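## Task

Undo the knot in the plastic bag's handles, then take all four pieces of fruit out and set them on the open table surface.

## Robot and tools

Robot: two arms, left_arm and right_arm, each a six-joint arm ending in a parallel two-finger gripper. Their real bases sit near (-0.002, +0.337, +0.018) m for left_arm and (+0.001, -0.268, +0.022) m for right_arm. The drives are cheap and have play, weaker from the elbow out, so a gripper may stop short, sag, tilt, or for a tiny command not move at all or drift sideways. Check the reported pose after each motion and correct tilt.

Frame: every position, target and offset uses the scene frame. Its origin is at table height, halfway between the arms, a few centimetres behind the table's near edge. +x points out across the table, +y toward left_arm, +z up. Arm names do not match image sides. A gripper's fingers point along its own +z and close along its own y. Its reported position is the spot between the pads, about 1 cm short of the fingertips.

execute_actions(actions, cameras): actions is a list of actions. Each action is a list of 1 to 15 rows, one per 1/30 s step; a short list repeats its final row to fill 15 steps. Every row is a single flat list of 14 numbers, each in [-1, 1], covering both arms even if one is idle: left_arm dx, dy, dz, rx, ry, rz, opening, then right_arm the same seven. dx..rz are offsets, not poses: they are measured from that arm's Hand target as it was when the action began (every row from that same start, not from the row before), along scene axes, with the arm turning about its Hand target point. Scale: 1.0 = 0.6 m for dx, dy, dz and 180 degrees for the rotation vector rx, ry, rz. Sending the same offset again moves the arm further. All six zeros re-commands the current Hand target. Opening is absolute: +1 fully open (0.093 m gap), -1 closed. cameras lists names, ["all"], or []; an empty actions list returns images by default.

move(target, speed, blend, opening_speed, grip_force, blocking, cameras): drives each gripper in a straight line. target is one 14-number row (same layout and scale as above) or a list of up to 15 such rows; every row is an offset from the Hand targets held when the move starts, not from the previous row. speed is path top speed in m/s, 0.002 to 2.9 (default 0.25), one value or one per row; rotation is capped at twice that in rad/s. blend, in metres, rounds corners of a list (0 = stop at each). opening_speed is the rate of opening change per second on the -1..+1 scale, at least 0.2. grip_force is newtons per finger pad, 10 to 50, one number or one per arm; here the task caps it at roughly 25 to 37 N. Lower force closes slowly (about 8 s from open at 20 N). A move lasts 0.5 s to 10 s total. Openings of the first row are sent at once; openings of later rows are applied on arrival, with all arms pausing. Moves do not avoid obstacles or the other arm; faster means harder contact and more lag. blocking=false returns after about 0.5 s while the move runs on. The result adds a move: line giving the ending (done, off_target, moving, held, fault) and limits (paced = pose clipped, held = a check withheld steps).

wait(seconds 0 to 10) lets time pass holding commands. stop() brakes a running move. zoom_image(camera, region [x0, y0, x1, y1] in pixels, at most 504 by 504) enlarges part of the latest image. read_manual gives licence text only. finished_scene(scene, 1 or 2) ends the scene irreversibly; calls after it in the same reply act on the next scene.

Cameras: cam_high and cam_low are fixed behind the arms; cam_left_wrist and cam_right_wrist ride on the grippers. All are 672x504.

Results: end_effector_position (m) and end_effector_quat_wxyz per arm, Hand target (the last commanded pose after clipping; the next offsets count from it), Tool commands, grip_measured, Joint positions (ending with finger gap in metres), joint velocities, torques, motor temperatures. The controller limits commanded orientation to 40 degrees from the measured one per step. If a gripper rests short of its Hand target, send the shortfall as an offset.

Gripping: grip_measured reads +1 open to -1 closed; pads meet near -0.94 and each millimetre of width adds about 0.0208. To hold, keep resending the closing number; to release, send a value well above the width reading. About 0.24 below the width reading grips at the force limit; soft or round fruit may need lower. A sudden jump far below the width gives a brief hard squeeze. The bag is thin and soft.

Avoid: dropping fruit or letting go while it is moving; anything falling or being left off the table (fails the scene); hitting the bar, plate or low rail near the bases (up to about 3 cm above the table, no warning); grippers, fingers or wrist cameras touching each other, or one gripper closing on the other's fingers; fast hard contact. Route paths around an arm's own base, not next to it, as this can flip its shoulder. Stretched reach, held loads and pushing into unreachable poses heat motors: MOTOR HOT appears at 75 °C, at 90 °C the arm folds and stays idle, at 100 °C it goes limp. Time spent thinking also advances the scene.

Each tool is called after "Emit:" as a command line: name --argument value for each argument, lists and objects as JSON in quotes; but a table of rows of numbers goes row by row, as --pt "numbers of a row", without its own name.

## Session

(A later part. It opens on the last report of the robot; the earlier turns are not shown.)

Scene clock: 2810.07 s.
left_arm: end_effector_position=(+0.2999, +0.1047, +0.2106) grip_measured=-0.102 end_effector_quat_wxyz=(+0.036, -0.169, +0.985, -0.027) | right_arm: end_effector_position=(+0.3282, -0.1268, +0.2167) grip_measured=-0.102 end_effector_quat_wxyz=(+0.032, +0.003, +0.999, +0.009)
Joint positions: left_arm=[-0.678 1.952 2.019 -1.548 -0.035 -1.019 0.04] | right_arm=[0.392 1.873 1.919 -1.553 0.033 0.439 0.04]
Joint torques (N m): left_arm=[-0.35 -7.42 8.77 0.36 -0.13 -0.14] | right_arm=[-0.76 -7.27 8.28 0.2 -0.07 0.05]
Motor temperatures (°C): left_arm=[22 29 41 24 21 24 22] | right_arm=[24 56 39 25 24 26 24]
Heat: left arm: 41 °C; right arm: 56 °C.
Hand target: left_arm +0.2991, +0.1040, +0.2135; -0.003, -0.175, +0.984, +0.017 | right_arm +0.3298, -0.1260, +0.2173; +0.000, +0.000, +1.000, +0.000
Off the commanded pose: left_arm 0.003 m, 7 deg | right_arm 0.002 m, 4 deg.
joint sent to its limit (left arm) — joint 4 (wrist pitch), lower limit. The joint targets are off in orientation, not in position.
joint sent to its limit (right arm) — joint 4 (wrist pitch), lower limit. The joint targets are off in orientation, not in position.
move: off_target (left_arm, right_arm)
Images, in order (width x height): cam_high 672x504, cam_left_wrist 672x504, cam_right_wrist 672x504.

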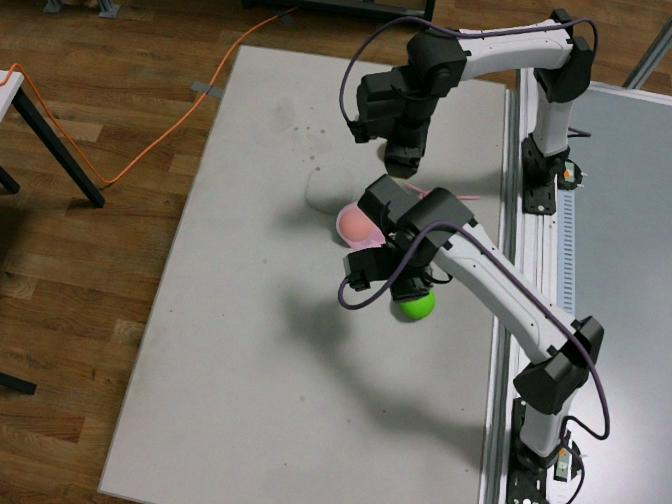

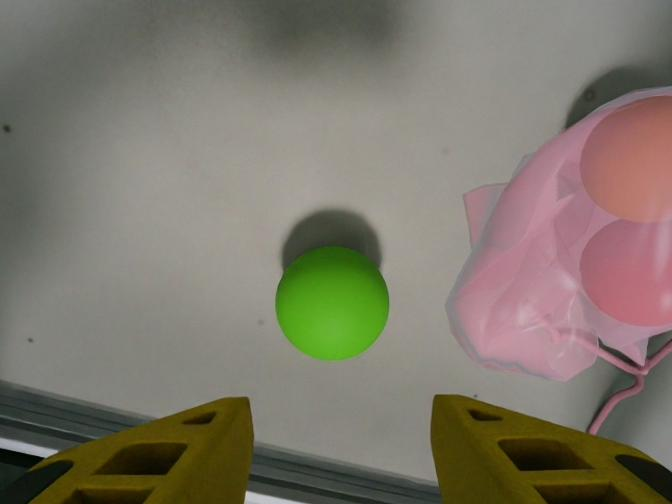

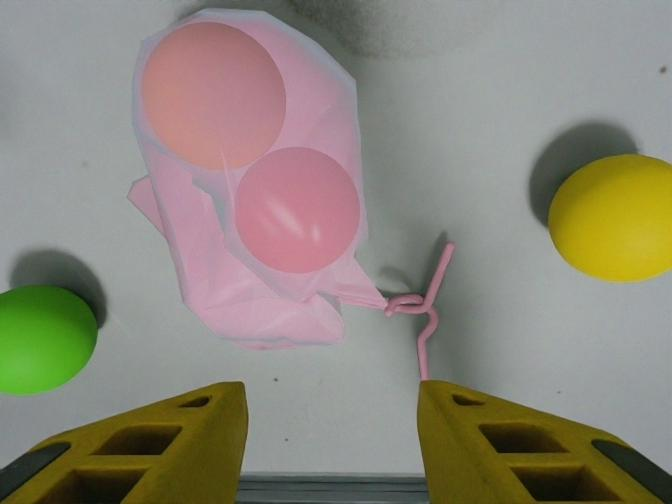

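Emit:
move --target '[0.0933,-0.153,-0.17,0,0,0.222,0.1, 0.0,-0.08,0.0,0.0,0.0,0.0,-0.1]' --speed 0.15 --cameras '["cam_left_wrist","cam_high"]'

Scene clock: 2841.50 s.
left_arm: end_effector_position=(+0.3604, +0.0169, +0.1120) grip_measured=+0.098 end_effector_quat_wxyz=(+0.010, -0.499, +0.866, -0.016) | right_arm: end_effector_position=(+0.3385, -0.1710, +0.2076) grip_measured=-0.102 end_effector_quat_wxyz=(+0.015, +0.003, +1.000, +0.000)
Joint positions: left_arm=[-0.734 2.492 2.506 -1.548 -0.027 -1.781 0.05] | right_arm=[0.263 1.873 1.887 -1.554 0.031 0.311 0.04]
Joint torques (N m): left_arm=[-0.85 -10.26 8.61 0.19 0.1 -0.12] | right_arm=[-0.7 -11.7 4.89 0.16 -0.03 0]
Motor temperatures (°C): left_arm=[22 31 43 24 21 24 22] | right_arm=[24 55 39 24 24 26 24]
Heat: left arm: 43 °C; right arm: 55 °C.
Hand target: left_arm +0.3550, +0.0122, +0.1113; -0.009, -0.501, +0.865, +0.015 | right_arm +0.3297, -0.1741, +0.2173; +0.000, +0.000, +1.000, +0.000
Off the commanded pose: left_arm 0.007 m, 4 deg | right_arm 0.013 m, 2 deg.
joint sent to its limit (left arm) — joint 4 (wrist pitch), lower limit. The joint targets are off in orientation, not in position.
joint sent to its limit (right arm) — joint 4 (wrist pitch), lower limit. The joint targets still meet the commanded pose.
move: off_target (left_arm, right_arm)
Images, in order (width x height): cam_high 672x504, cam_left_wrist 672x504.

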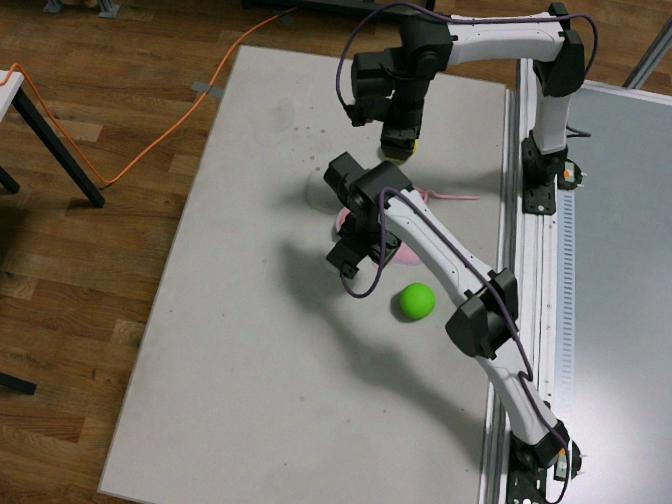

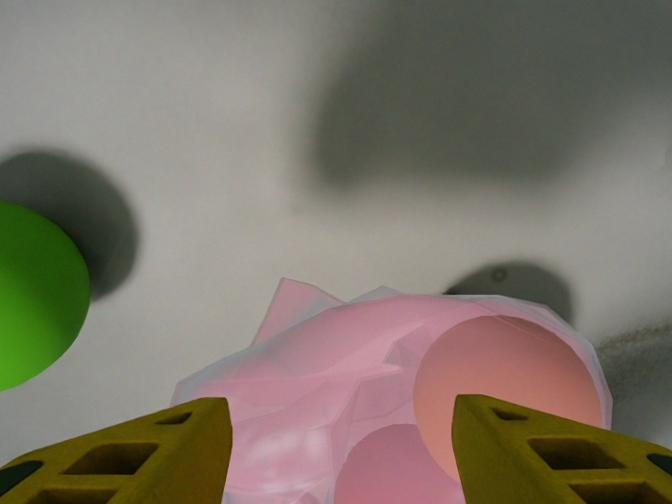

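Emit:
move --target '[-0.03,-0.004,-0.08,0,0,0,0.1, 0.0,0.0,-0.03,0.0,0.0,0.0,-0.1]' --speed 0.08 --cameras '["cam_left_wrist"]'

Scene clock: 2851.27 s.
left_arm: end_effector_position=(+0.3388, +0.0173, +0.0595) grip_measured=+0.098 end_effector_quat_wxyz=(-0.006, -0.498, +0.867, +0.031) | right_arm: end_effector_position=(+0.3305, -0.1732, +0.1966) grip_measured=-0.102 end_effector_quat_wxyz=(-0.006, +0.002, +1.000, -0.007)
Joint positions: left_arm=[-0.762 2.492 2.294 -1.434 -0.023 -1.809 0.05] | right_arm=[0.263 1.873 1.842 -1.554 0.031 0.31 0.04]
Joint torques (N m): left_arm=[-0.96 -12.81 5.42 0.45 0.1 -0.11] | right_arm=[-0.85 -10.22 4.88 0.29 -0.06 0.03]
Motor temperatures (°C): left_arm=[22 33 43 24 21 24 22] | right_arm=[24 57 39 24 24 26 24]
Heat: left arm: 43 °C; right arm: 57 °C.
Hand target: left_arm +0.3371, +0.0099, +0.0633; -0.009, -0.501, +0.865, +0.015 | right_arm +0.3298, -0.1740, +0.1993; +0.000, +0.000, +1.000, +0.000
Off the commanded pose: left_arm 0.009 m, 2 deg | right_arm 0.003 m, 1 deg.
move: done
Images, in order (width x height): cam_left_wrist 672x504.

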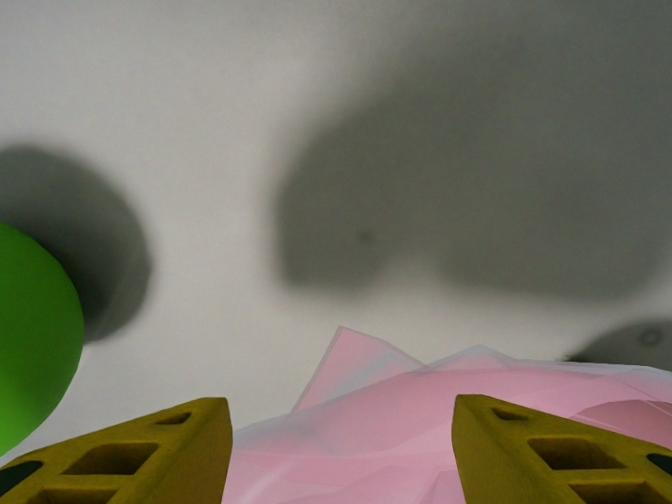

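Emit:
move --target '[-0.0127,-0.022,-0.072,0,0,0,0.1, 0.0,0.0,0.0,0.0,0.0,0.0,-0.1]' --speed 0.06 --cameras '["cam_left_wrist"]'

Scene clock: 2861.10 s.
left_arm: end_effector_position=(+0.3331, +0.0026, +0.0296) grip_measured=+0.098 end_effector_quat_wxyz=(-0.002, -0.499, +0.867, +0.017) | right_arm: end_effector_position=(+0.3305, -0.1732, +0.1966) grip_measured=-0.102 end_effector_quat_wxyz=(-0.006, +0.002, +1.000, -0.007)
Joint positions: left_arm=[-0.791 2.492 2.175 -1.288 -0.022 -1.839 0.05] | right_arm=[0.263 1.873 1.842 -1.554 0.031 0.31 0.04]
Joint torques (N m): left_arm=[-0.94 -10.59 5.52 0.48 0.11 -0.11] | right_arm=[-0.92 -10.22 5 0.3 -0.03 0.02]
Motor temperatures (°C): left_arm=[22 37 42 24 21 24 22] | right_arm=[24 57 38 24 24 26 24]
Heat: left arm: 42 °C; right arm: 57 °C.
Hand target: left_arm +0.3293, -0.0034, +0.0201; -0.009, -0.501, +0.865, +0.015 | right_arm +0.3298, -0.1740, +0.1993; +0.000, +0.000, +1.000, +0.000
Off the commanded pose: left_arm 0.012 m, 1 deg | right_arm 0.003 m, 1 deg.
move: off_target (left_arm)
Images, in order (width x height): cam_left_wrist 672x504.

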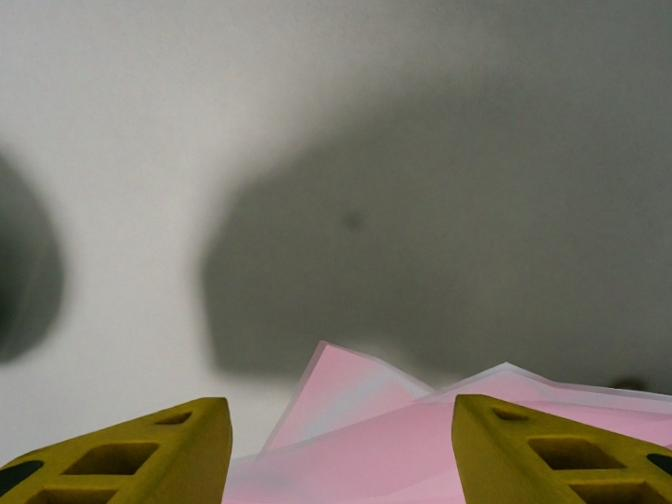

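Emit:
move --target '[0.003,0.003,-0.025,0,0,0,0.1, 0.0,0.0,0.0,0.0,0.0,0.0,-0.1]' --speed 0.05

Emit:
move --target '[0.0,0.0,-0.01,0,0,0,0.1, 0.0,0.0,0.0,0.0,0.0,0.0,-0.1]' --speed 0.04 --cameras '["cam_left_wrist"]'

Scene clock: 2865.70 s.
left_arm: end_effector_position=(+0.3331, +0.0024, +0.0200) grip_measured=+0.098 end_effector_quat_wxyz=(-0.001, -0.499, +0.867, +0.015) | right_arm: end_effector_position=(+0.3305, -0.1732, +0.1966) grip_measured=-0.102 end_effector_quat_wxyz=(-0.006, +0.002, +1.000, -0.007)
Joint positions: left_arm=[-0.791 2.492 2.137 -1.246 -0.022 -1.839 0.05] | right_arm=[0.263 1.873 1.842 -1.554 0.031 0.31 0.04]
Joint torques (N m): left_arm=[-0.42 -9.8 5.15 0.61 0.12 -0.06] | right_arm=[-0.96 -10.17 4.93 0.33 -0.06 0.03]
Motor temperatures (°C): left_arm=[22 37 42 24 21 24 22] | right_arm=[24 58 38 24 24 26 24]
Heat: left arm: 42 °C; right arm: 58 °C.
Hand target: left_arm +0.3311, -0.0017, +0.0051; -0.009, -0.501, +0.865, +0.015 | right_arm +0.3298, -0.1740, +0.1993; +0.000, +0.000, +1.000, +0.000
Off the commanded pose: left_arm 0.016 m, 1 deg | right_arm 0.003 m, 1 deg.
move: off_target (left_arm)

Scene clock: 2866.40 s.
left_arm: end_effector_position=(+0.3333, +0.0021, +0.0186) grip_measured=+0.098 end_effector_quat_wxyz=(-0.001, -0.499, +0.867, +0.014) | right_arm: end_effector_position=(+0.3305, -0.1732, +0.1966) grip_measured=-0.102 end_effector_quat_wxyz=(-0.006, +0.002, +1.000, -0.007)
Joint positions: left_arm=[-0.791 2.492 2.131 -1.238 -0.022 -1.839 0.05] | right_arm=[0.263 1.873 1.842 -1.554 0.031 0.31 0.04]
Joint torques (N m): left_arm=[-0.4 -9.51 4.18 0.73 0.1 -0.05] | right_arm=[-0.95 -10.18 4.97 0.33 -0.04 0.03]
Motor temperatures (°C): left_arm=[22 37 42 24 21 24 22] | right_arm=[24 58 38 24 24 26 24]
Heat: left arm: 42 °C; right arm: 58 °C.
Hand target: left_arm +0.3311, -0.0017, -0.0009; -0.009, -0.501, +0.865, +0.015 | right_arm +0.3298, -0.1740, +0.1993; +0.000, +0.000, +1.000, +0.000
Off the commanded pose: left_arm 0.020 m, 1 deg | right_arm 0.003 m, 1 deg.
move: off_target (left_arm)
Images, in order (width x height): cam_left_wrist 672x504.

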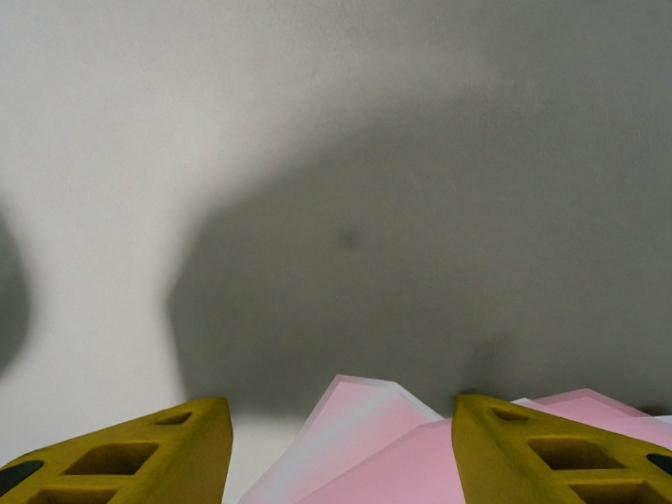

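Emit:
move --target '[0.0,0.0,0.0,0,0,0,-1.0, 0.0,0.0,0.0,0.0,0.0,0.0,-0.1]' --speed 0.05 --opening_speed 0.8 --cameras '["cam_left_wrist"]'

Scene clock: 2871.30 s.
left_arm: end_effector_position=(+0.3381, -0.0028, +0.0152) grip_measured=-0.988 end_effector_quat_wxyz=(+0.003, -0.499, +0.867, +0.001) | right_arm: end_effector_position=(+0.3305, -0.1732, +0.1966) grip_measured=-0.102 end_effector_quat_wxyz=(-0.006, +0.002, +1.000, -0.007)
Joint positions: left_arm=[-0.791 2.494 2.123 -1.199 -0.022 -1.839 0] | right_arm=[0.263 1.873 1.842 -1.554 0.031 0.31 0.04]
Joint torques (N m): left_arm=[-0.38 -9.66 5.19 0.4 0.11 -0.05] | right_arm=[-1.01 -10.18 4.89 0.29 -0.04 0.01]
Motor temperatures (°C): left_arm=[22 38 42 24 21 24 22] | right_arm=[24 58 38 24 24 26 24]
Heat: left arm: 42 °C; right arm: 58 °C.
Hand target: left_arm +0.3311, -0.0016, -0.0008; -0.009, -0.501, +0.865, +0.015 | right_arm +0.3298, -0.1740, +0.1993; +0.000, +0.000, +1.000, +0.000
Off the commanded pose: left_arm 0.018 m, 2 deg | right_arm 0.003 m, 1 deg.
move: off_target (left_arm)
Images, in order (width x height): cam_left_wrist 672x504.

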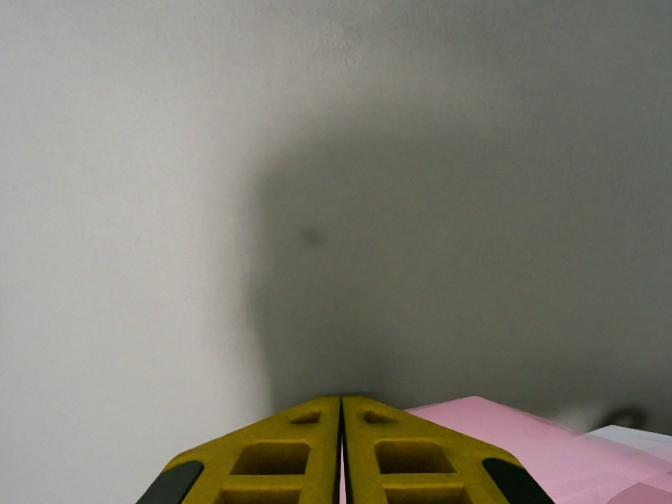

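Emit:
move --target '[0.0,0.0,0.09,0,0,0,-1.0, 0.0,0.0,0.0,0.0,0.0,0.0,-0.1]' --speed 0.06 --cameras '["cam_left_wrist"]'

Scene clock: 2875.23 s.
left_arm: end_effector_position=(+0.3351, +0.0010, +0.0469) grip_measured=-0.988 end_effector_quat_wxyz=(-0.001, -0.499, +0.867, +0.014) | right_arm: end_effector_position=(+0.3305, -0.1732, +0.1966) grip_measured=-0.102 end_effector_quat_wxyz=(-0.006, +0.002, +1.000, -0.007)
Joint positions: left_arm=[-0.791 2.494 2.248 -1.353 -0.022 -1.839 0] | right_arm=[0.263 1.873 1.842 -1.554 0.031 0.31 0.04]
Joint torques (N m): left_arm=[-0.55 -11.48 8.8 -0.03 0.1 -0.08] | right_arm=[-0.96 -10.29 4.9 0.29 0 0]
Motor temperatures (°C): left_arm=[22 39 42 24 21 24 22] | right_arm=[24 58 38 24 24 26 24]
Heat: left arm: 42 °C; right arm: 58 °C.
Hand target: left_arm +0.3312, -0.0017, +0.0532; -0.009, -0.501, +0.865, +0.015 | right_arm +0.3298, -0.1740, +0.1993; +0.000, +0.000, +1.000, +0.000
Off the commanded pose: left_arm 0.008 m, 1 deg | right_arm 0.003 m, 1 deg.
move: done
Images, in order (width x height): cam_left_wrist 672x504.

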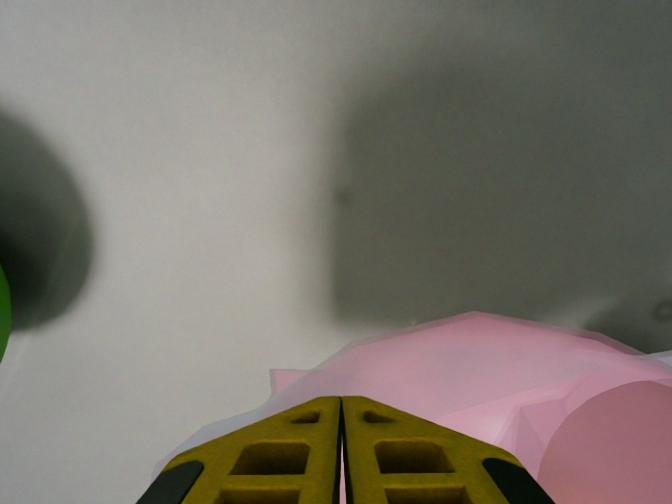

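Emit:
move --pt "0.0 0.0 0.045 0 0 0 -0.1 0.0 0.0 0.0 0.0 0.0 0.0 -0.1" --pt "0.008 -0.03 0.03 0 0 0 -0.1 0.0 0.0 0.0 0.0 0.0 0.0 -0.1" --pt "0.008 -0.03 -0.085 0 0 0 -0.1 0.0 0.0 0.0 0.0 0.0 0.0 -0.1" --speed '[0.1,0.1,0.06]' --cameras '["cam_left_wrist"]'

Scene clock: 2889.03 s.
left_arm: end_effector_position=(+0.3335, -0.0095, +0.0186) grip_measured=-0.102 end_effector_quat_wxyz=(-0.005, -0.498, +0.867, +0.032) | right_arm: end_effector_position=(+0.3305, -0.1732, +0.1966) grip_measured=-0.102 end_effector_quat_wxyz=(-0.006, +0.002, +1.000, -0.007)
Joint positions: left_arm=[-0.808 2.598 2.328 -1.365 -0.022 -1.854 0.04] | right_arm=[0.263 1.873 1.842 -1.554 0.031 0.31 0.04]
Joint torques (N m): left_arm=[-0.54 -10.82 3.84 0.95 0.1 -0.09] | right_arm=[-1.01 -10.25 5 0.31 -0.02 0.06]
Motor temperatures (°C): left_arm=[22 44 43 24 21 24 22] | right_arm=[24 58 37 24 24 26 24]
Heat: left arm: 44 °C; right arm: 58 °C.
Hand target: left_arm +0.3360, -0.0195, +0.0021; -0.009, -0.501, +0.865, +0.015 | right_arm +0.3298, -0.1740, +0.1993; +0.000, +0.000, +1.000, +0.000
Off the commanded pose: left_arm 0.019 m, 2 deg | right_arm 0.003 m, 1 deg.
move: off_target (left_arm)
Images, in order (width x height): cam_left_wrist 672x504.

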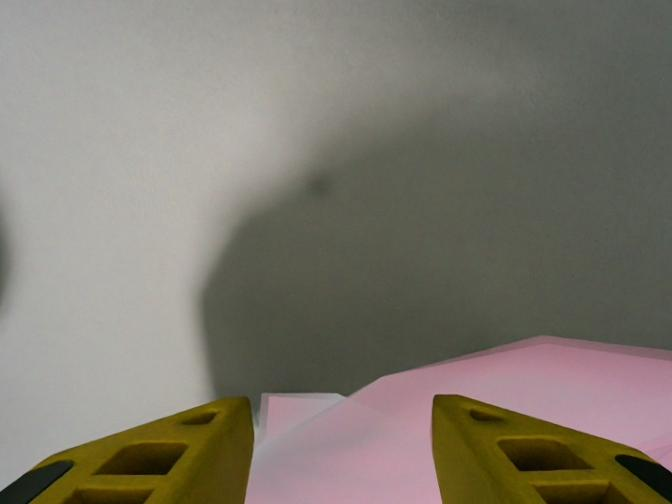

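Emit:
move --target '[0.0,0.0,0.0,0,0,0,-1.0, 0.0,0.0,0.0,0.0,0.0,0.0,-0.1]' --speed 0.05 --opening_speed 0.8 --cameras '["cam_left_wrist"]'

Scene clock: 2892.60 s.
left_arm: end_effector_position=(+0.3407, -0.0172, +0.0178) grip_measured=-0.988 end_effector_quat_wxyz=(+0.000, -0.498, +0.867, +0.011) | right_arm: end_effector_position=(+0.3305, -0.1732, +0.1966) grip_measured=-0.102 end_effector_quat_wxyz=(-0.006, +0.002, +1.000, -0.007)
Joint positions: left_arm=[-0.808 2.598 2.326 -1.32 -0.022 -1.854 0] | right_arm=[0.263 1.873 1.842 -1.554 0.031 0.31 0.04]
Joint torques (N m): left_arm=[-0.61 -10.84 3.93 0.59 0.09 -0.09] | right_arm=[-0.87 -10.19 4.92 0.33 -0.06 0.05]
Motor temperatures (°C): left_arm=[22 43 42 24 21 24 22] | right_arm=[24 58 37 24 24 26 24]
Heat: left arm: 43 °C; right arm: 58 °C.
Hand target: left_arm +0.3360, -0.0195, +0.0021; -0.009, -0.501, +0.865, +0.015 | right_arm +0.3298, -0.1740, +0.1993; +0.000, +0.000, +1.000, +0.000
Off the commanded pose: left_arm 0.017 m, 1 deg | right_arm 0.003 m, 1 deg.
move: off_target (left_arm)
Images, in order (width x height): cam_left_wrist 672x504.

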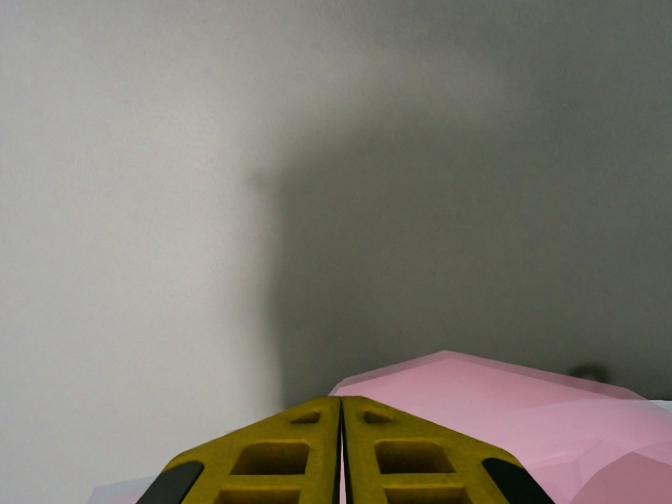

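Emit:
move --target '[0.0,0.0,0.09,0,0,0,-1.0, 0.0,0.0,0.0,0.0,0.0,0.0,-0.1]' --speed 0.06 --cameras '["cam_left_wrist","cam_right_wrist"]'

Scene clock: 2896.73 s.
left_arm: end_effector_position=(+0.3420, -0.0178, +0.0585) grip_measured=-0.988 end_effector_quat_wxyz=(+0.001, -0.498, +0.867, +0.005) | right_arm: end_effector_position=(+0.3305, -0.1732, +0.1966) grip_measured=-0.102 end_effector_quat_wxyz=(-0.006, +0.002, +1.000, -0.007)
Joint positions: left_arm=[-0.808 2.602 2.497 -1.474 -0.02 -1.854 0] | right_arm=[0.263 1.873 1.842 -1.554 0.031 0.31 0.04]
Joint torques (N m): left_arm=[-0.64 -10.52 8.94 0 0.09 -0.13] | right_arm=[-0.94 -10.11 4.88 0.29 -0.05 0.04]
Motor temperatures (°C): left_arm=[22 43 42 24 21 24 22] | right_arm=[24 59 37 24 24 26 24]
Heat: left arm: 43 °C; right arm: 59 °C.
Hand target: left_arm +0.3359, -0.0194, +0.0561; -0.009, -0.501, +0.865, +0.015 | right_arm +0.3298, -0.1740, +0.1993; +0.000, +0.000, +1.000, +0.000
Off the commanded pose: left_arm 0.007 m, 2 deg | right_arm 0.003 m, 1 deg.
move: done
Images, in order (width x height): cam_left_wrist 672x504, cam_right_wrist 672x504.

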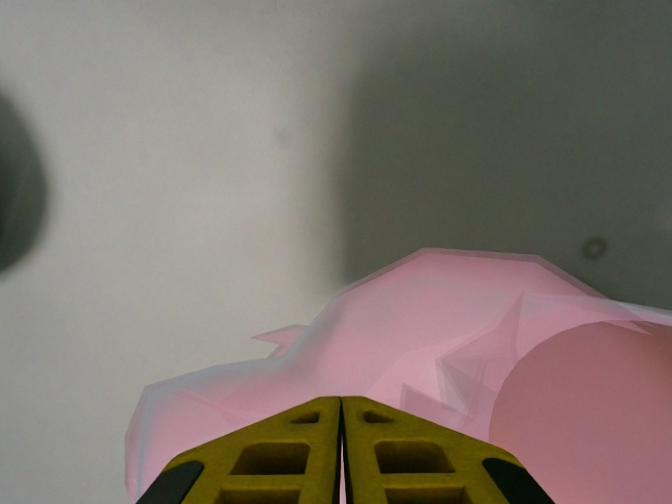

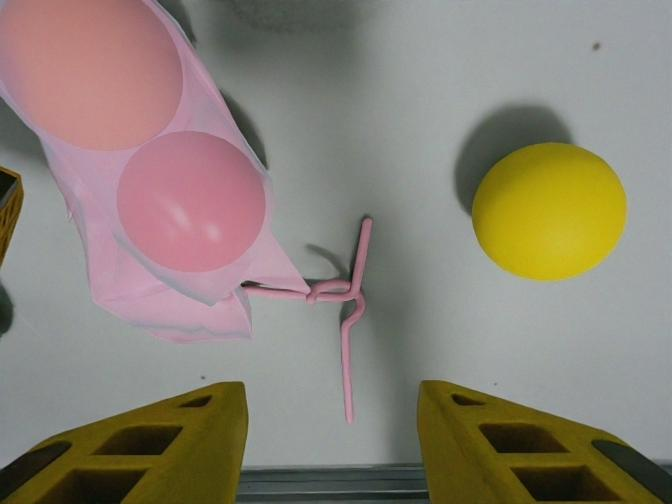

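Emit:
move --pt "0.0 0.0 0.045 0 0 -0.111 -0.1 0.0 0.0 0.0 0.0 0.0 0.0 -0.1" --pt "-0.011 -0.036 0.03 0 0 -0.111 -0.1 0.0 0.0 0.0 0.0 0.0 0.0 -0.1" --pt "-0.011 -0.036 -0.04 0 0 -0.111 -0.1 0.0 0.0 0.0 0.0 0.0 0.0 -0.1" --speed '[0.1,0.1,0.06]' --cameras '["cam_left_wrist","cam_right_wrist"]'

Scene clock: 2916.67 s.
left_arm: end_effector_position=(+0.3282, -0.0373, +0.0476) grip_measured=-0.102 end_effector_quat_wxyz=(-0.004, -0.338, +0.941, +0.015) | right_arm: end_effector_position=(+0.3305, -0.1732, +0.1966) grip_measured=-0.102 end_effector_quat_wxyz=(-0.006, +0.002, +1.000, -0.007)
Joint positions: left_arm=[-0.854 2.701 2.642 -1.544 -0.02 -1.547 0.04] | right_arm=[0.263 1.873 1.842 -1.554 0.031 0.31 0.04]
Joint torques (N m): left_arm=[-0.35 -10.32 5.65 0.59 -0.05 -0.1] | right_arm=[-0.92 -10.15 4.9 0.27 -0.05 0.07]
Motor temperatures (°C): left_arm=[22 42 42 24 21 24 22] | right_arm=[24 59 37 24 24 26 24]
Heat: left arm: 42 °C; right arm: 59 °C.
Hand target: left_arm +0.3293, -0.0412, +0.0321; -0.006, -0.343, +0.939, +0.016 | right_arm +0.3298, -0.1740, +0.1993; +0.000, +0.000, +1.000, +0.000
Off the commanded pose: left_arm 0.016 m, 1 deg | right_arm 0.003 m, 1 deg.
move: off_target (left_arm)
Images, in order (width x height): cam_left_wrist 672x504, cam_right_wrist 672x504.

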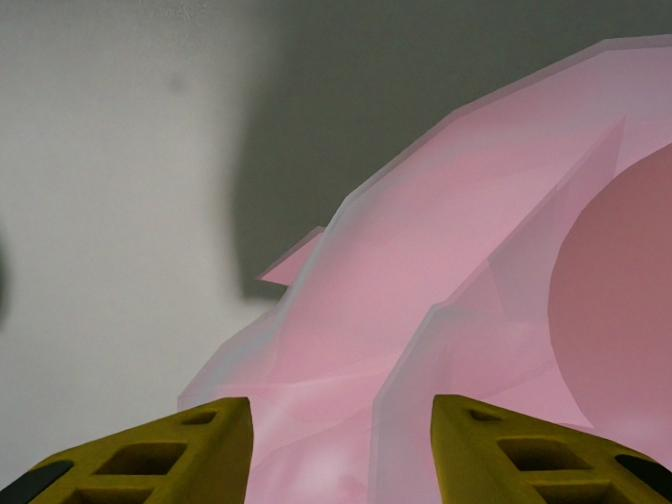

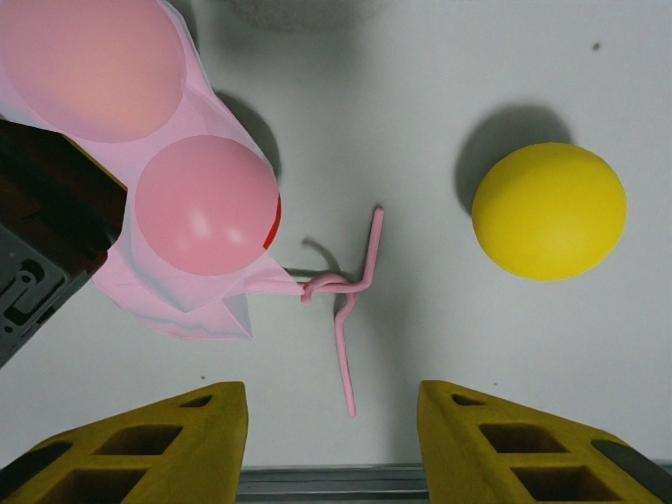

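Emit:
move --target '[0.003,-0.003,-0.05,0,0,0.0,-0.1, 0.0,0.0,0.0,0.0,0.0,0.0,-0.1]' --speed 0.05 --cameras '["cam_left_wrist","cam_right_wrist"]'

Scene clock: 2920.57 s.
left_arm: end_effector_position=(+0.3279, -0.0375, +0.0226) grip_measured=-0.102 end_effector_quat_wxyz=(-0.007, -0.338, +0.941, +0.022) | right_arm: end_effector_position=(+0.3305, -0.1732, +0.1966) grip_measured=-0.102 end_effector_quat_wxyz=(-0.006, +0.002, +1.000, -0.007)
Joint positions: left_arm=[-0.854 2.705 2.548 -1.462 -0.02 -1.547 0.04] | right_arm=[0.263 1.873 1.842 -1.554 0.031 0.31 0.04]
Joint torques (N m): left_arm=[-0.2 -10.59 3.71 0.89 -0.04 -0.09] | right_arm=[-1.01 -10.04 4.9 0.3 -0.05 0.02]
Motor temperatures (°C): left_arm=[22 43 42 24 21 24 22] | right_arm=[24 59 37 24 24 26 24]
Heat: left arm: 43 °C; right arm: 59 °C.
Hand target: left_arm +0.3311, -0.0430, +0.0020; -0.006, -0.343, +0.939, +0.017 | right_arm +0.3298, -0.1740, +0.1993; +0.000, +0.000, +1.000, +0.000
Off the commanded pose: left_arm 0.021 m, 1 deg | right_arm 0.003 m, 1 deg.
move: off_target (left_arm)
Images, in order (width x height): cam_left_wrist 672x504, cam_right_wrist 672x504.

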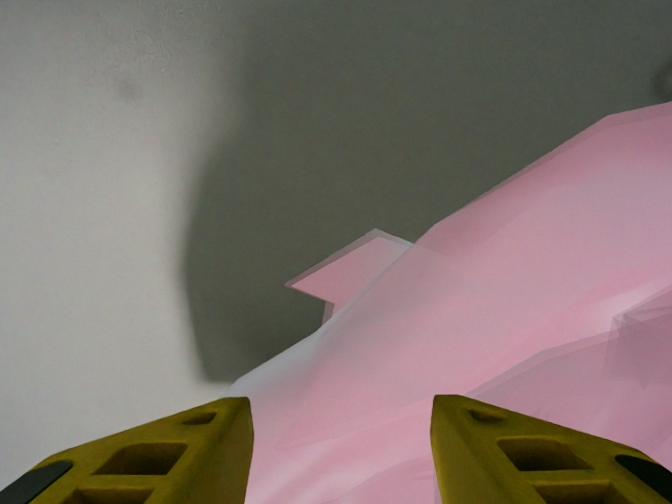

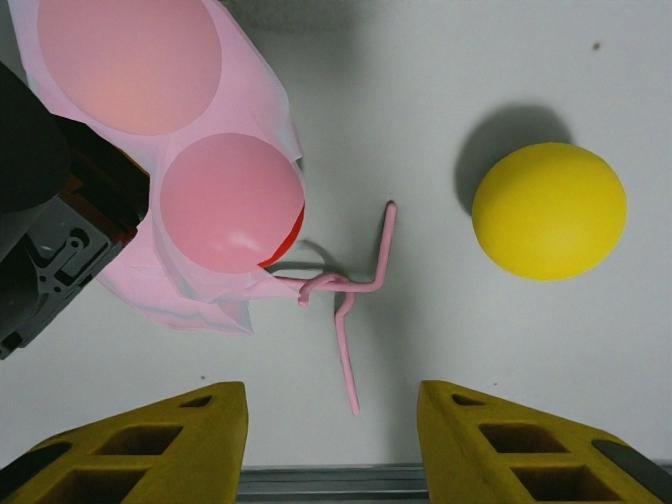

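Emit:
move --target '[0.0,0.0,0.0,0,0,0.0,-1.0, 0.0,0.0,0.0,0.0,0.0,0.0,-0.1]' --speed 0.05 --opening_speed 0.8 --cameras '["cam_left_wrist","cam_right_wrist"]'

Scene clock: 2925.17 s.
left_arm: end_effector_position=(+0.3360, -0.0470, +0.0207) grip_measured=-0.983 end_effector_quat_wxyz=(+0.003, -0.339, +0.941, -0.001) | right_arm: end_effector_position=(+0.3305, -0.1732, +0.1966) grip_measured=-0.102 end_effector_quat_wxyz=(-0.006, +0.002, +1.000, -0.007)
Joint positions: left_arm=[-0.854 2.705 2.542 -1.404 -0.02 -1.547 0] | right_arm=[0.263 1.873 1.842 -1.554 0.031 0.31 0.04]
Joint torques (N m): left_arm=[-0.2 -10.66 4.4 0.43 -0.06 -0.08] | right_arm=[-0.85 -10.13 4.89 0.32 -0.04 0.06]
Motor temperatures (°C): left_arm=[22 43 42 24 21 24 22] | right_arm=[24 59 37 24 24 26 24]
Heat: left arm: 43 °C; right arm: 59 °C.
Hand target: left_arm +0.3311, -0.0430, +0.0020; -0.006, -0.343, +0.939, +0.017 | right_arm +0.3298, -0.1740, +0.1993; +0.000, +0.000, +1.000, +0.000
Off the commanded pose: left_arm 0.020 m, 2 deg | right_arm 0.003 m, 1 deg.
move: off_target (left_arm)
Images, in order (width x height): cam_left_wrist 672x504, cam_right_wrist 672x504.

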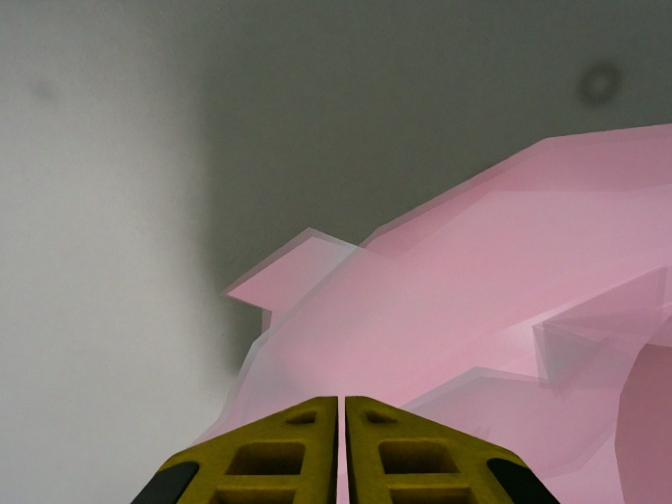

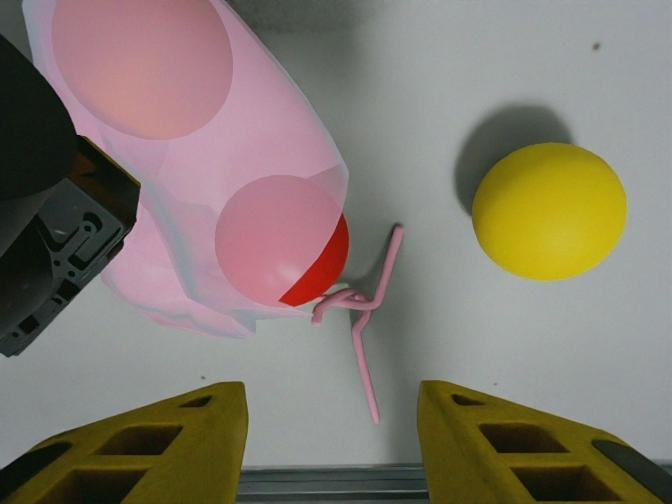

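Emit:
move --pt "0.0 0.0 0.03 0 0 0.0 -0.6 0.0 0.0 0.0 0.0 0.0 0.0 -0.1" --pt "0.0 0.0 0.2 0 0 0.0 -0.6 0.0 0.0 0.0 0.0 0.0 0.0 -0.1" --pt "-0.08 0.35 0.28 0 0 0.0 -0.4 0.0 0.0 0.0 0.0 0.0 0.0 -0.1" --speed '[0.05,0.1,0.2]' --opening_speed 0.6 --cameras '["cam_right_wrist","cam_low"]'

Emit:
zoom_image --camera "cam_low" --region '[250, 220, 400, 330]'

Scene clock: 2940.30 s.
left_arm: end_effector_position=(+0.2886, +0.1619, +0.1670) grip_measured=-0.402 end_effector_quat_wxyz=(-0.006, -0.349, +0.937, +0.011) | right_arm: end_effector_position=(+0.3305, -0.1732, +0.1966) grip_measured=-0.102 end_effector_quat_wxyz=(-0.006, +0.002, +1.000, -0.007)
Joint positions: left_arm=[-0.559 1.849 1.71 -1.452 -0.02 -1.274 0.026] | right_arm=[0.263 1.873 1.842 -1.554 0.031 0.31 0.04]
Joint torques (N m): left_arm=[-0.14 -8.99 5.48 0.18 -0.16 0.15] | right_arm=[-0.83 -10.33 4.85 0.29 -0.05 0.03]
Motor temperatures (°C): left_arm=[22 43 41 24 21 24 22] | right_arm=[24 59 37 24 24 26 24]
Heat: left arm: 43 °C; right arm: 59 °C.
Hand target: left_arm +0.2831, +0.1671, +0.1700; -0.006, -0.343, +0.939, +0.017 | right_arm +0.3298, -0.1740, +0.1993; +0.000, +0.000, +1.000, +0.000
Off the commanded pose: left_arm 0.008 m, 1 deg | right_arm 0.003 m, 1 deg.
move: done
Images, in order (width x height): cam_low 672x504, cam_right_wrist 672x504.

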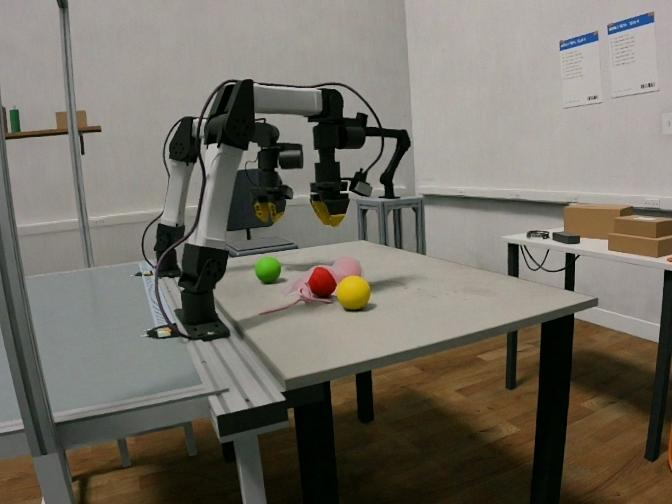

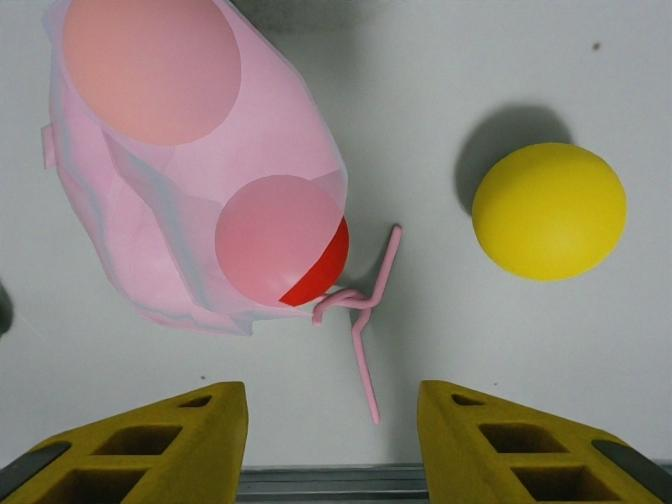

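Scaled by 3.360 from the camera's 672x504 image, which has a finer 960x720 frame.

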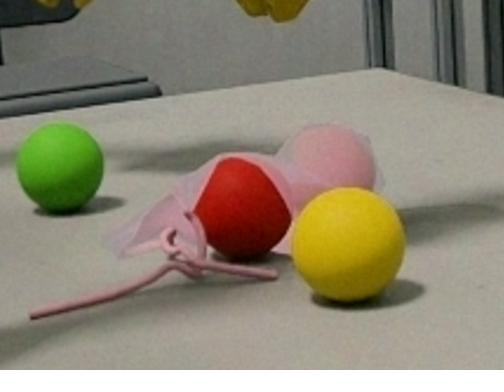

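Emit:
move --target '[-0.06,0.2,0.05,0,0,0.0,-0.4, -0.017,0.043,-0.099,0.0,0.0,-0.111,1.0]' --speed 0.15 --cameras '["cam_right_wrist"]'

Scene clock: 2948.63 s.
left_arm: end_effector_position=(+0.2575, +0.2809, +0.1995) grip_measured=-0.402 end_effector_quat_wxyz=(+0.002, -0.347, +0.938, +0.003) | right_arm: end_effector_position=(+0.3206, -0.1527, +0.1290) grip_measured=+1.000 end_effector_quat_wxyz=(-0.018, +0.172, +0.985, -0.015)
Joint positions: left_arm=[-0.236 1.548 1.502 -1.517 -0.022 -0.947 0.026] | right_arm=[0.324 1.873 1.57 -1.314 0.029 0.715 0.093]
Joint torques (N m): left_arm=[0.24 -6.34 5.39 0.09 -0.23 0.18] | right_arm=[0.54 -12.37 5.05 0.27 -0.01 0.21]
Motor temperatures (°C): left_arm=[22 43 41 24 21 24 22] | right_arm=[24 59 37 24 24 26 24]
Heat: left arm: 43 °C; right arm: 59 °C.
Hand target: left_arm +0.2471, +0.2871, +0.2000; -0.006, -0.343, +0.939, +0.017 | right_arm +0.3196, -0.1482, +0.1399; +0.000, +0.173, +0.985, +0.000
Off the commanded pose: left_arm 0.012 m, 2 deg | right_arm 0.012 m, 3 deg.
move: off_target (left_arm, right_arm)
Images, in order (width x height): cam_right_wrist 672x504.

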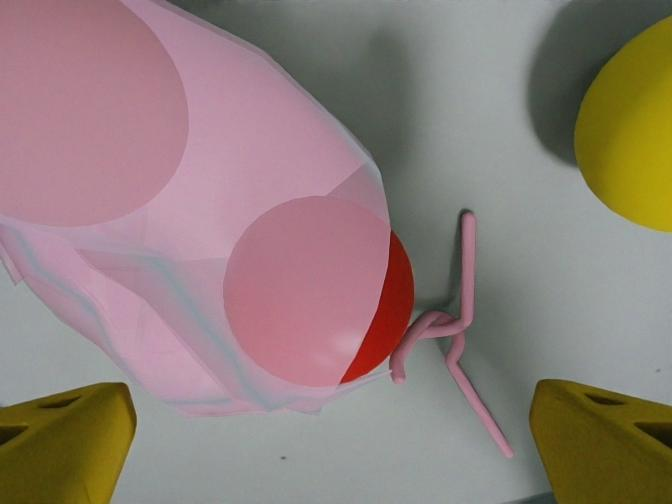

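Emit:
move --target '[-0.03,0.1,0.0,0,0,0.0,-0.4, -0.006,0.006,-0.09,0.0,0.0,0.0,1.0]' --speed 0.1 --cameras '["cam_right_wrist"]'

Scene clock: 2960.00 s.
left_arm: end_effector_position=(+0.2402, +0.3434, +0.1997) grip_measured=-0.402 end_effector_quat_wxyz=(+0.004, -0.347, +0.938, +0.006) | right_arm: end_effector_position=(+0.3167, -0.1494, +0.0836) grip_measured=+1.000 end_effector_quat_wxyz=(-0.007, +0.173, +0.985, -0.008)
Joint positions: left_arm=[0.001 1.453 1.417 -1.52 -0.025 -0.709 0.026] | right_arm=[0.334 1.867 1.38 -1.104 0.029 0.726 0.093]
Joint torques (N m): left_arm=[0.28 -5.74 5.44 0.16 -0.23 0.16] | right_arm=[0.81 -10.07 5.05 0.32 0.01 0.22]
Motor temperatures (°C): left_arm=[22 40 40 24 21 24 22] | right_arm=[24 60 36 24 24 26 24]
Heat: left arm: 40 °C; right arm: 60 °C.
Hand target: left_arm +0.2291, +0.3470, +0.2001; -0.006, -0.343, +0.939, +0.016 | right_arm +0.3159, -0.1446, +0.0859; +0.000, +0.173, +0.985, +0.000
Off the commanded pose: left_arm 0.012 m, 2 deg | right_arm 0.005 m, 1 deg.
move: off_target (left_arm)
Images, in order (width x height): cam_right_wrist 672x504.

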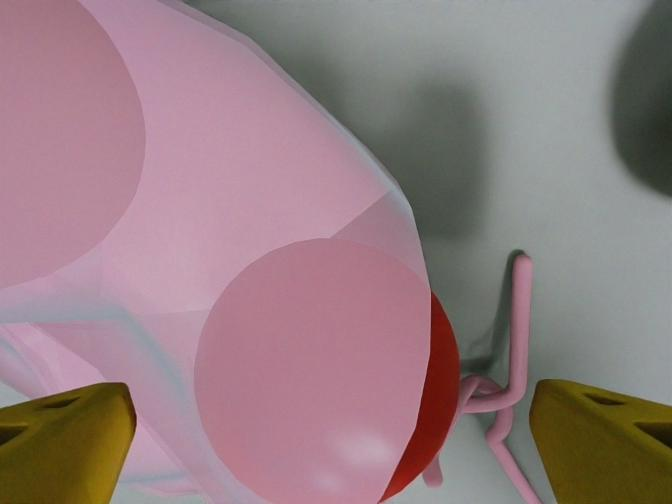

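Emit:
move --target '[0,0,0,0,0,0.0,-0.4, -0.003,0.003,-0.062,0.0,0.0,0.0,1.0]' --speed 0.06 --cameras '["cam_right_wrist"]'

Scene clock: 2965.13 s.
left_arm: end_effector_position=(+0.2402, +0.3434, +0.1997) grip_measured=-0.402 end_effector_quat_wxyz=(+0.004, -0.346, +0.938, +0.006) | right_arm: end_effector_position=(+0.3169, -0.1471, +0.0571) grip_measured=+1.000 end_effector_quat_wxyz=(+0.007, +0.174, +0.985, +0.000)
Joint positions: left_arm=[0.001 1.453 1.417 -1.52 -0.025 -0.709 0.026] | right_arm=[0.339 1.872 1.276 -0.963 0.029 0.731 0.093]
Joint torques (N m): left_arm=[0.24 -5.65 5.48 0.14 -0.22 0.17] | right_arm=[0.61 -7.19 4.86 0.38 -0.02 0.26]
Motor temperatures (°C): left_arm=[22 39 41 24 21 24 22] | right_arm=[24 60 36 24 24 26 24]
Heat: left arm: 41 °C; right arm: 60 °C.
Hand target: left_arm +0.2291, +0.3470, +0.2001; -0.006, -0.343, +0.939, +0.016 | right_arm +0.3141, -0.1428, +0.0487; +0.000, +0.173, +0.985, +0.000
Off the commanded pose: left_arm 0.012 m, 2 deg | right_arm 0.010 m, 1 deg.
move: off_target (left_arm)
Images, in order (width x height): cam_right_wrist 672x504.

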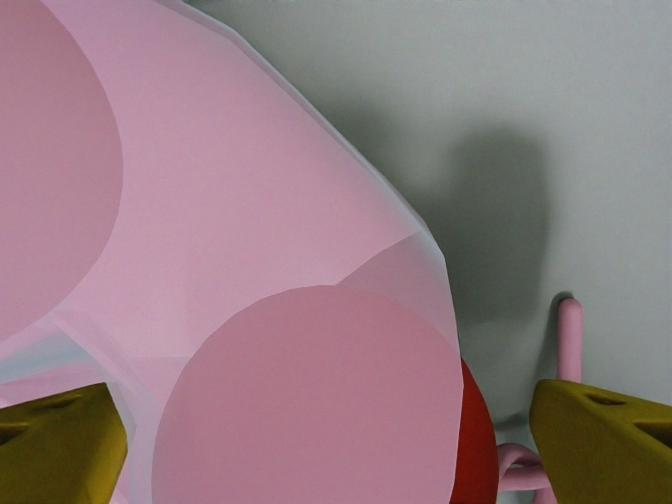

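Emit:
move --target '[0,0,0,0,0,0.0,-0.4, 0.0,0.0,0.0,0.0,0.0,0.0,0.3]' --speed 0.05 --opening_speed 0.4 --cameras '["cam_right_wrist"]'

Scene clock: 2969.57 s.
left_arm: end_effector_position=(+0.2402, +0.3434, +0.1997) grip_measured=-0.402 end_effector_quat_wxyz=(+0.004, -0.346, +0.938, +0.006) | right_arm: end_effector_position=(+0.3170, -0.1470, +0.0571) grip_measured=+0.383 end_effector_quat_wxyz=(+0.007, +0.174, +0.985, +0.001)
Joint positions: left_arm=[0.001 1.453 1.417 -1.52 -0.025 -0.709 0.026] | right_arm=[0.339 1.872 1.276 -0.962 0.029 0.731 0.064]
Joint torques (N m): left_arm=[0.21 -5.64 5.46 0.15 -0.22 0.16] | right_arm=[0.7 -7.09 5.01 0.37 0.02 0.24]
Motor temperatures (°C): left_arm=[22 38 41 24 21 24 22] | right_arm=[24 59 36 24 24 26 24]
Heat: left arm: 41 °C; right arm: 59 °C.
Hand target: left_arm +0.2291, +0.3470, +0.2001; -0.006, -0.343, +0.939, +0.016 | right_arm +0.3141, -0.1428, +0.0487; +0.000, +0.173, +0.985, +0.000
Off the commanded pose: left_arm 0.012 m, 2 deg | right_arm 0.010 m, 1 deg.
move: off_target (left_arm)
Images, in order (width x height): cam_right_wrist 672x504.

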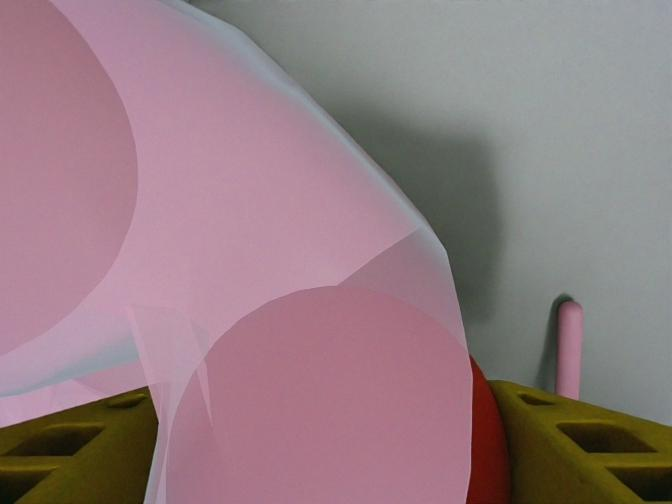

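Emit:
move --pt "0 0 0 0 0 0.0 -0.4 0.0 0.0 0.10 0.0 0.0 0.0 0.3" --pt "0 0 0 0 0 0.0 -0.4 -0.10 -0.075 0.13 0.0 0.0 0.0 0.3" --speed 0.08 --blend '[0.02,0]' --cameras '["cam_right_wrist","cam_low"]'

Scene clock: 2977.97 s.
left_arm: end_effector_position=(+0.2402, +0.3434, +0.1997) grip_measured=-0.402 end_effector_quat_wxyz=(+0.004, -0.346, +0.938, +0.006) | right_arm: end_effector_position=(+0.2608, -0.1850, +0.1224) grip_measured=+0.383 end_effector_quat_wxyz=(+0.002, +0.176, +0.984, -0.003)
Joint positions: left_arm=[0.001 1.453 1.417 -1.52 -0.025 -0.709 0.026] | right_arm=[0.291 1.577 1.201 -1.193 0.029 0.688 0.064]
Joint torques (N m): left_arm=[0.18 -5.68 5.55 0.16 -0.2 0.15] | right_arm=[-0.96 -8.61 5.29 0.09 0 0.04]
Motor temperatures (°C): left_arm=[22 36 41 24 21 24 22] | right_arm=[24 59 36 24 24 26 24]
Heat: left arm: 41 °C; right arm: 59 °C.
Hand target: left_arm +0.2291, +0.3470, +0.2001; -0.006, -0.343, +0.939, +0.016 | right_arm +0.2542, -0.1878, +0.1266; +0.000, +0.173, +0.985, +0.000
Off the commanded pose: left_arm 0.012 m, 2 deg | right_arm 0.008 m, 1 deg.
move: off_target (left_arm)
Images, in order (width x height): cam_low 672x504, cam_right_wrist 672x504.

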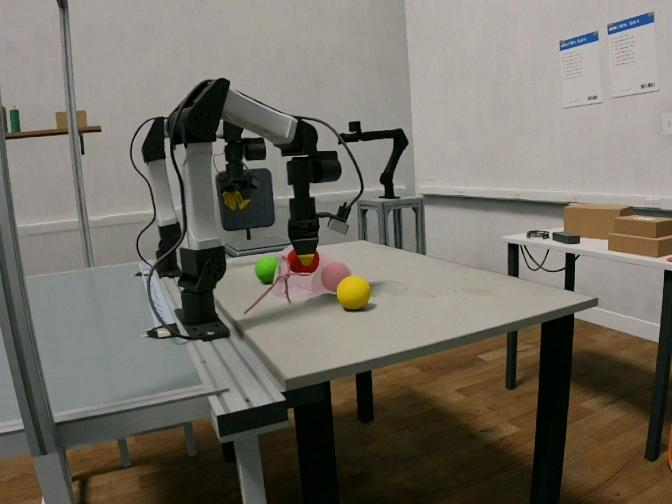

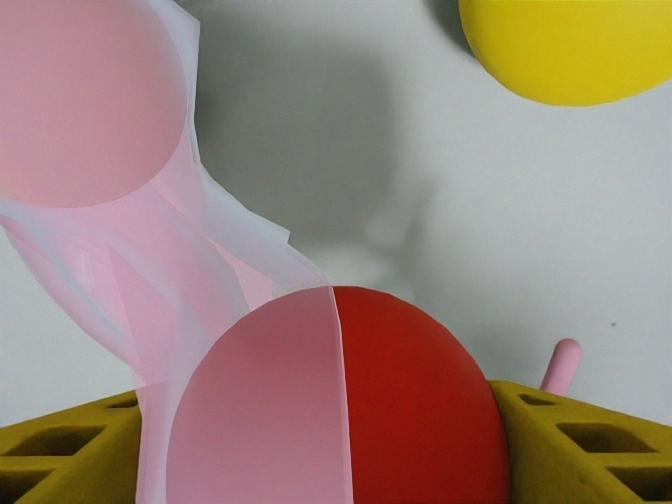

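Emit:
move --target '[0,0,0,0,0,0.0,-0.4, -0.075,-0.192,0.0167,0.0,0.0,0.0,0.3]' --speed 0.08 --cameras '["cam_right_wrist","cam_high"]'

Scene clock: 2985.10 s.
left_arm: end_effector_position=(+0.2402, +0.3434, +0.1997) grip_measured=-0.402 end_effector_quat_wxyz=(+0.004, -0.346, +0.938, +0.006) | right_arm: end_effector_position=(+0.2167, -0.3041, +0.1350) grip_measured=+0.383 end_effector_quat_wxyz=(+0.004, +0.176, +0.984, -0.004)
Joint positions: left_arm=[0.001 1.453 1.417 -1.52 -0.025 -0.709 0.026] | right_arm=[-0.179 1.344 1.054 -1.262 0.028 0.217 0.064]
Joint torques (N m): left_arm=[0.2 -5.75 5.5 0.13 -0.23 0.17] | right_arm=[-1.02 -5.91 5.29 0.1 -0.05 0.05]
Motor temperatures (°C): left_arm=[22 35 41 24 21 24 22] | right_arm=[24 58 36 24 24 26 24]
Heat: left arm: 41 °C; right arm: 58 °C.
Hand target: left_arm +0.2291, +0.3470, +0.2001; -0.006, -0.343, +0.939, +0.016 | right_arm +0.2092, -0.3030, +0.1367; +0.000, +0.173, +0.985, +0.000
Off the commanded pose: left_arm 0.012 m, 2 deg | right_arm 0.008 m, 1 deg.
move: off_target (left_arm)
Images, in order (width x height): cam_high 672x504, cam_right_wrist 672x504.

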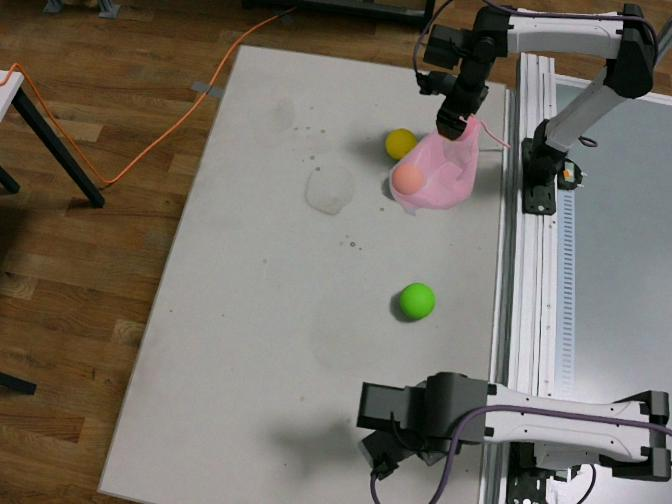

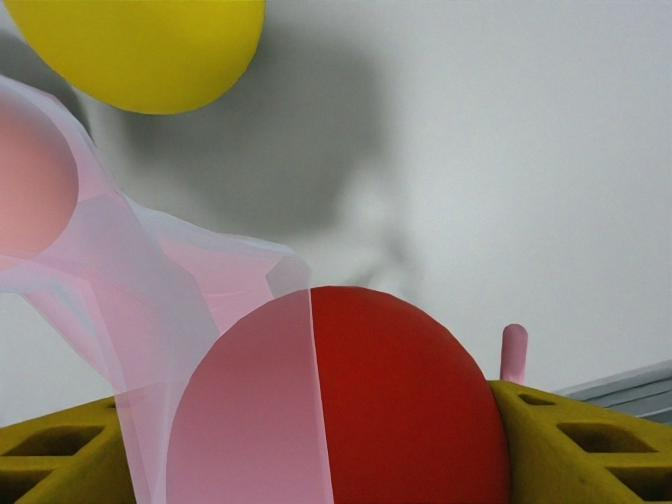

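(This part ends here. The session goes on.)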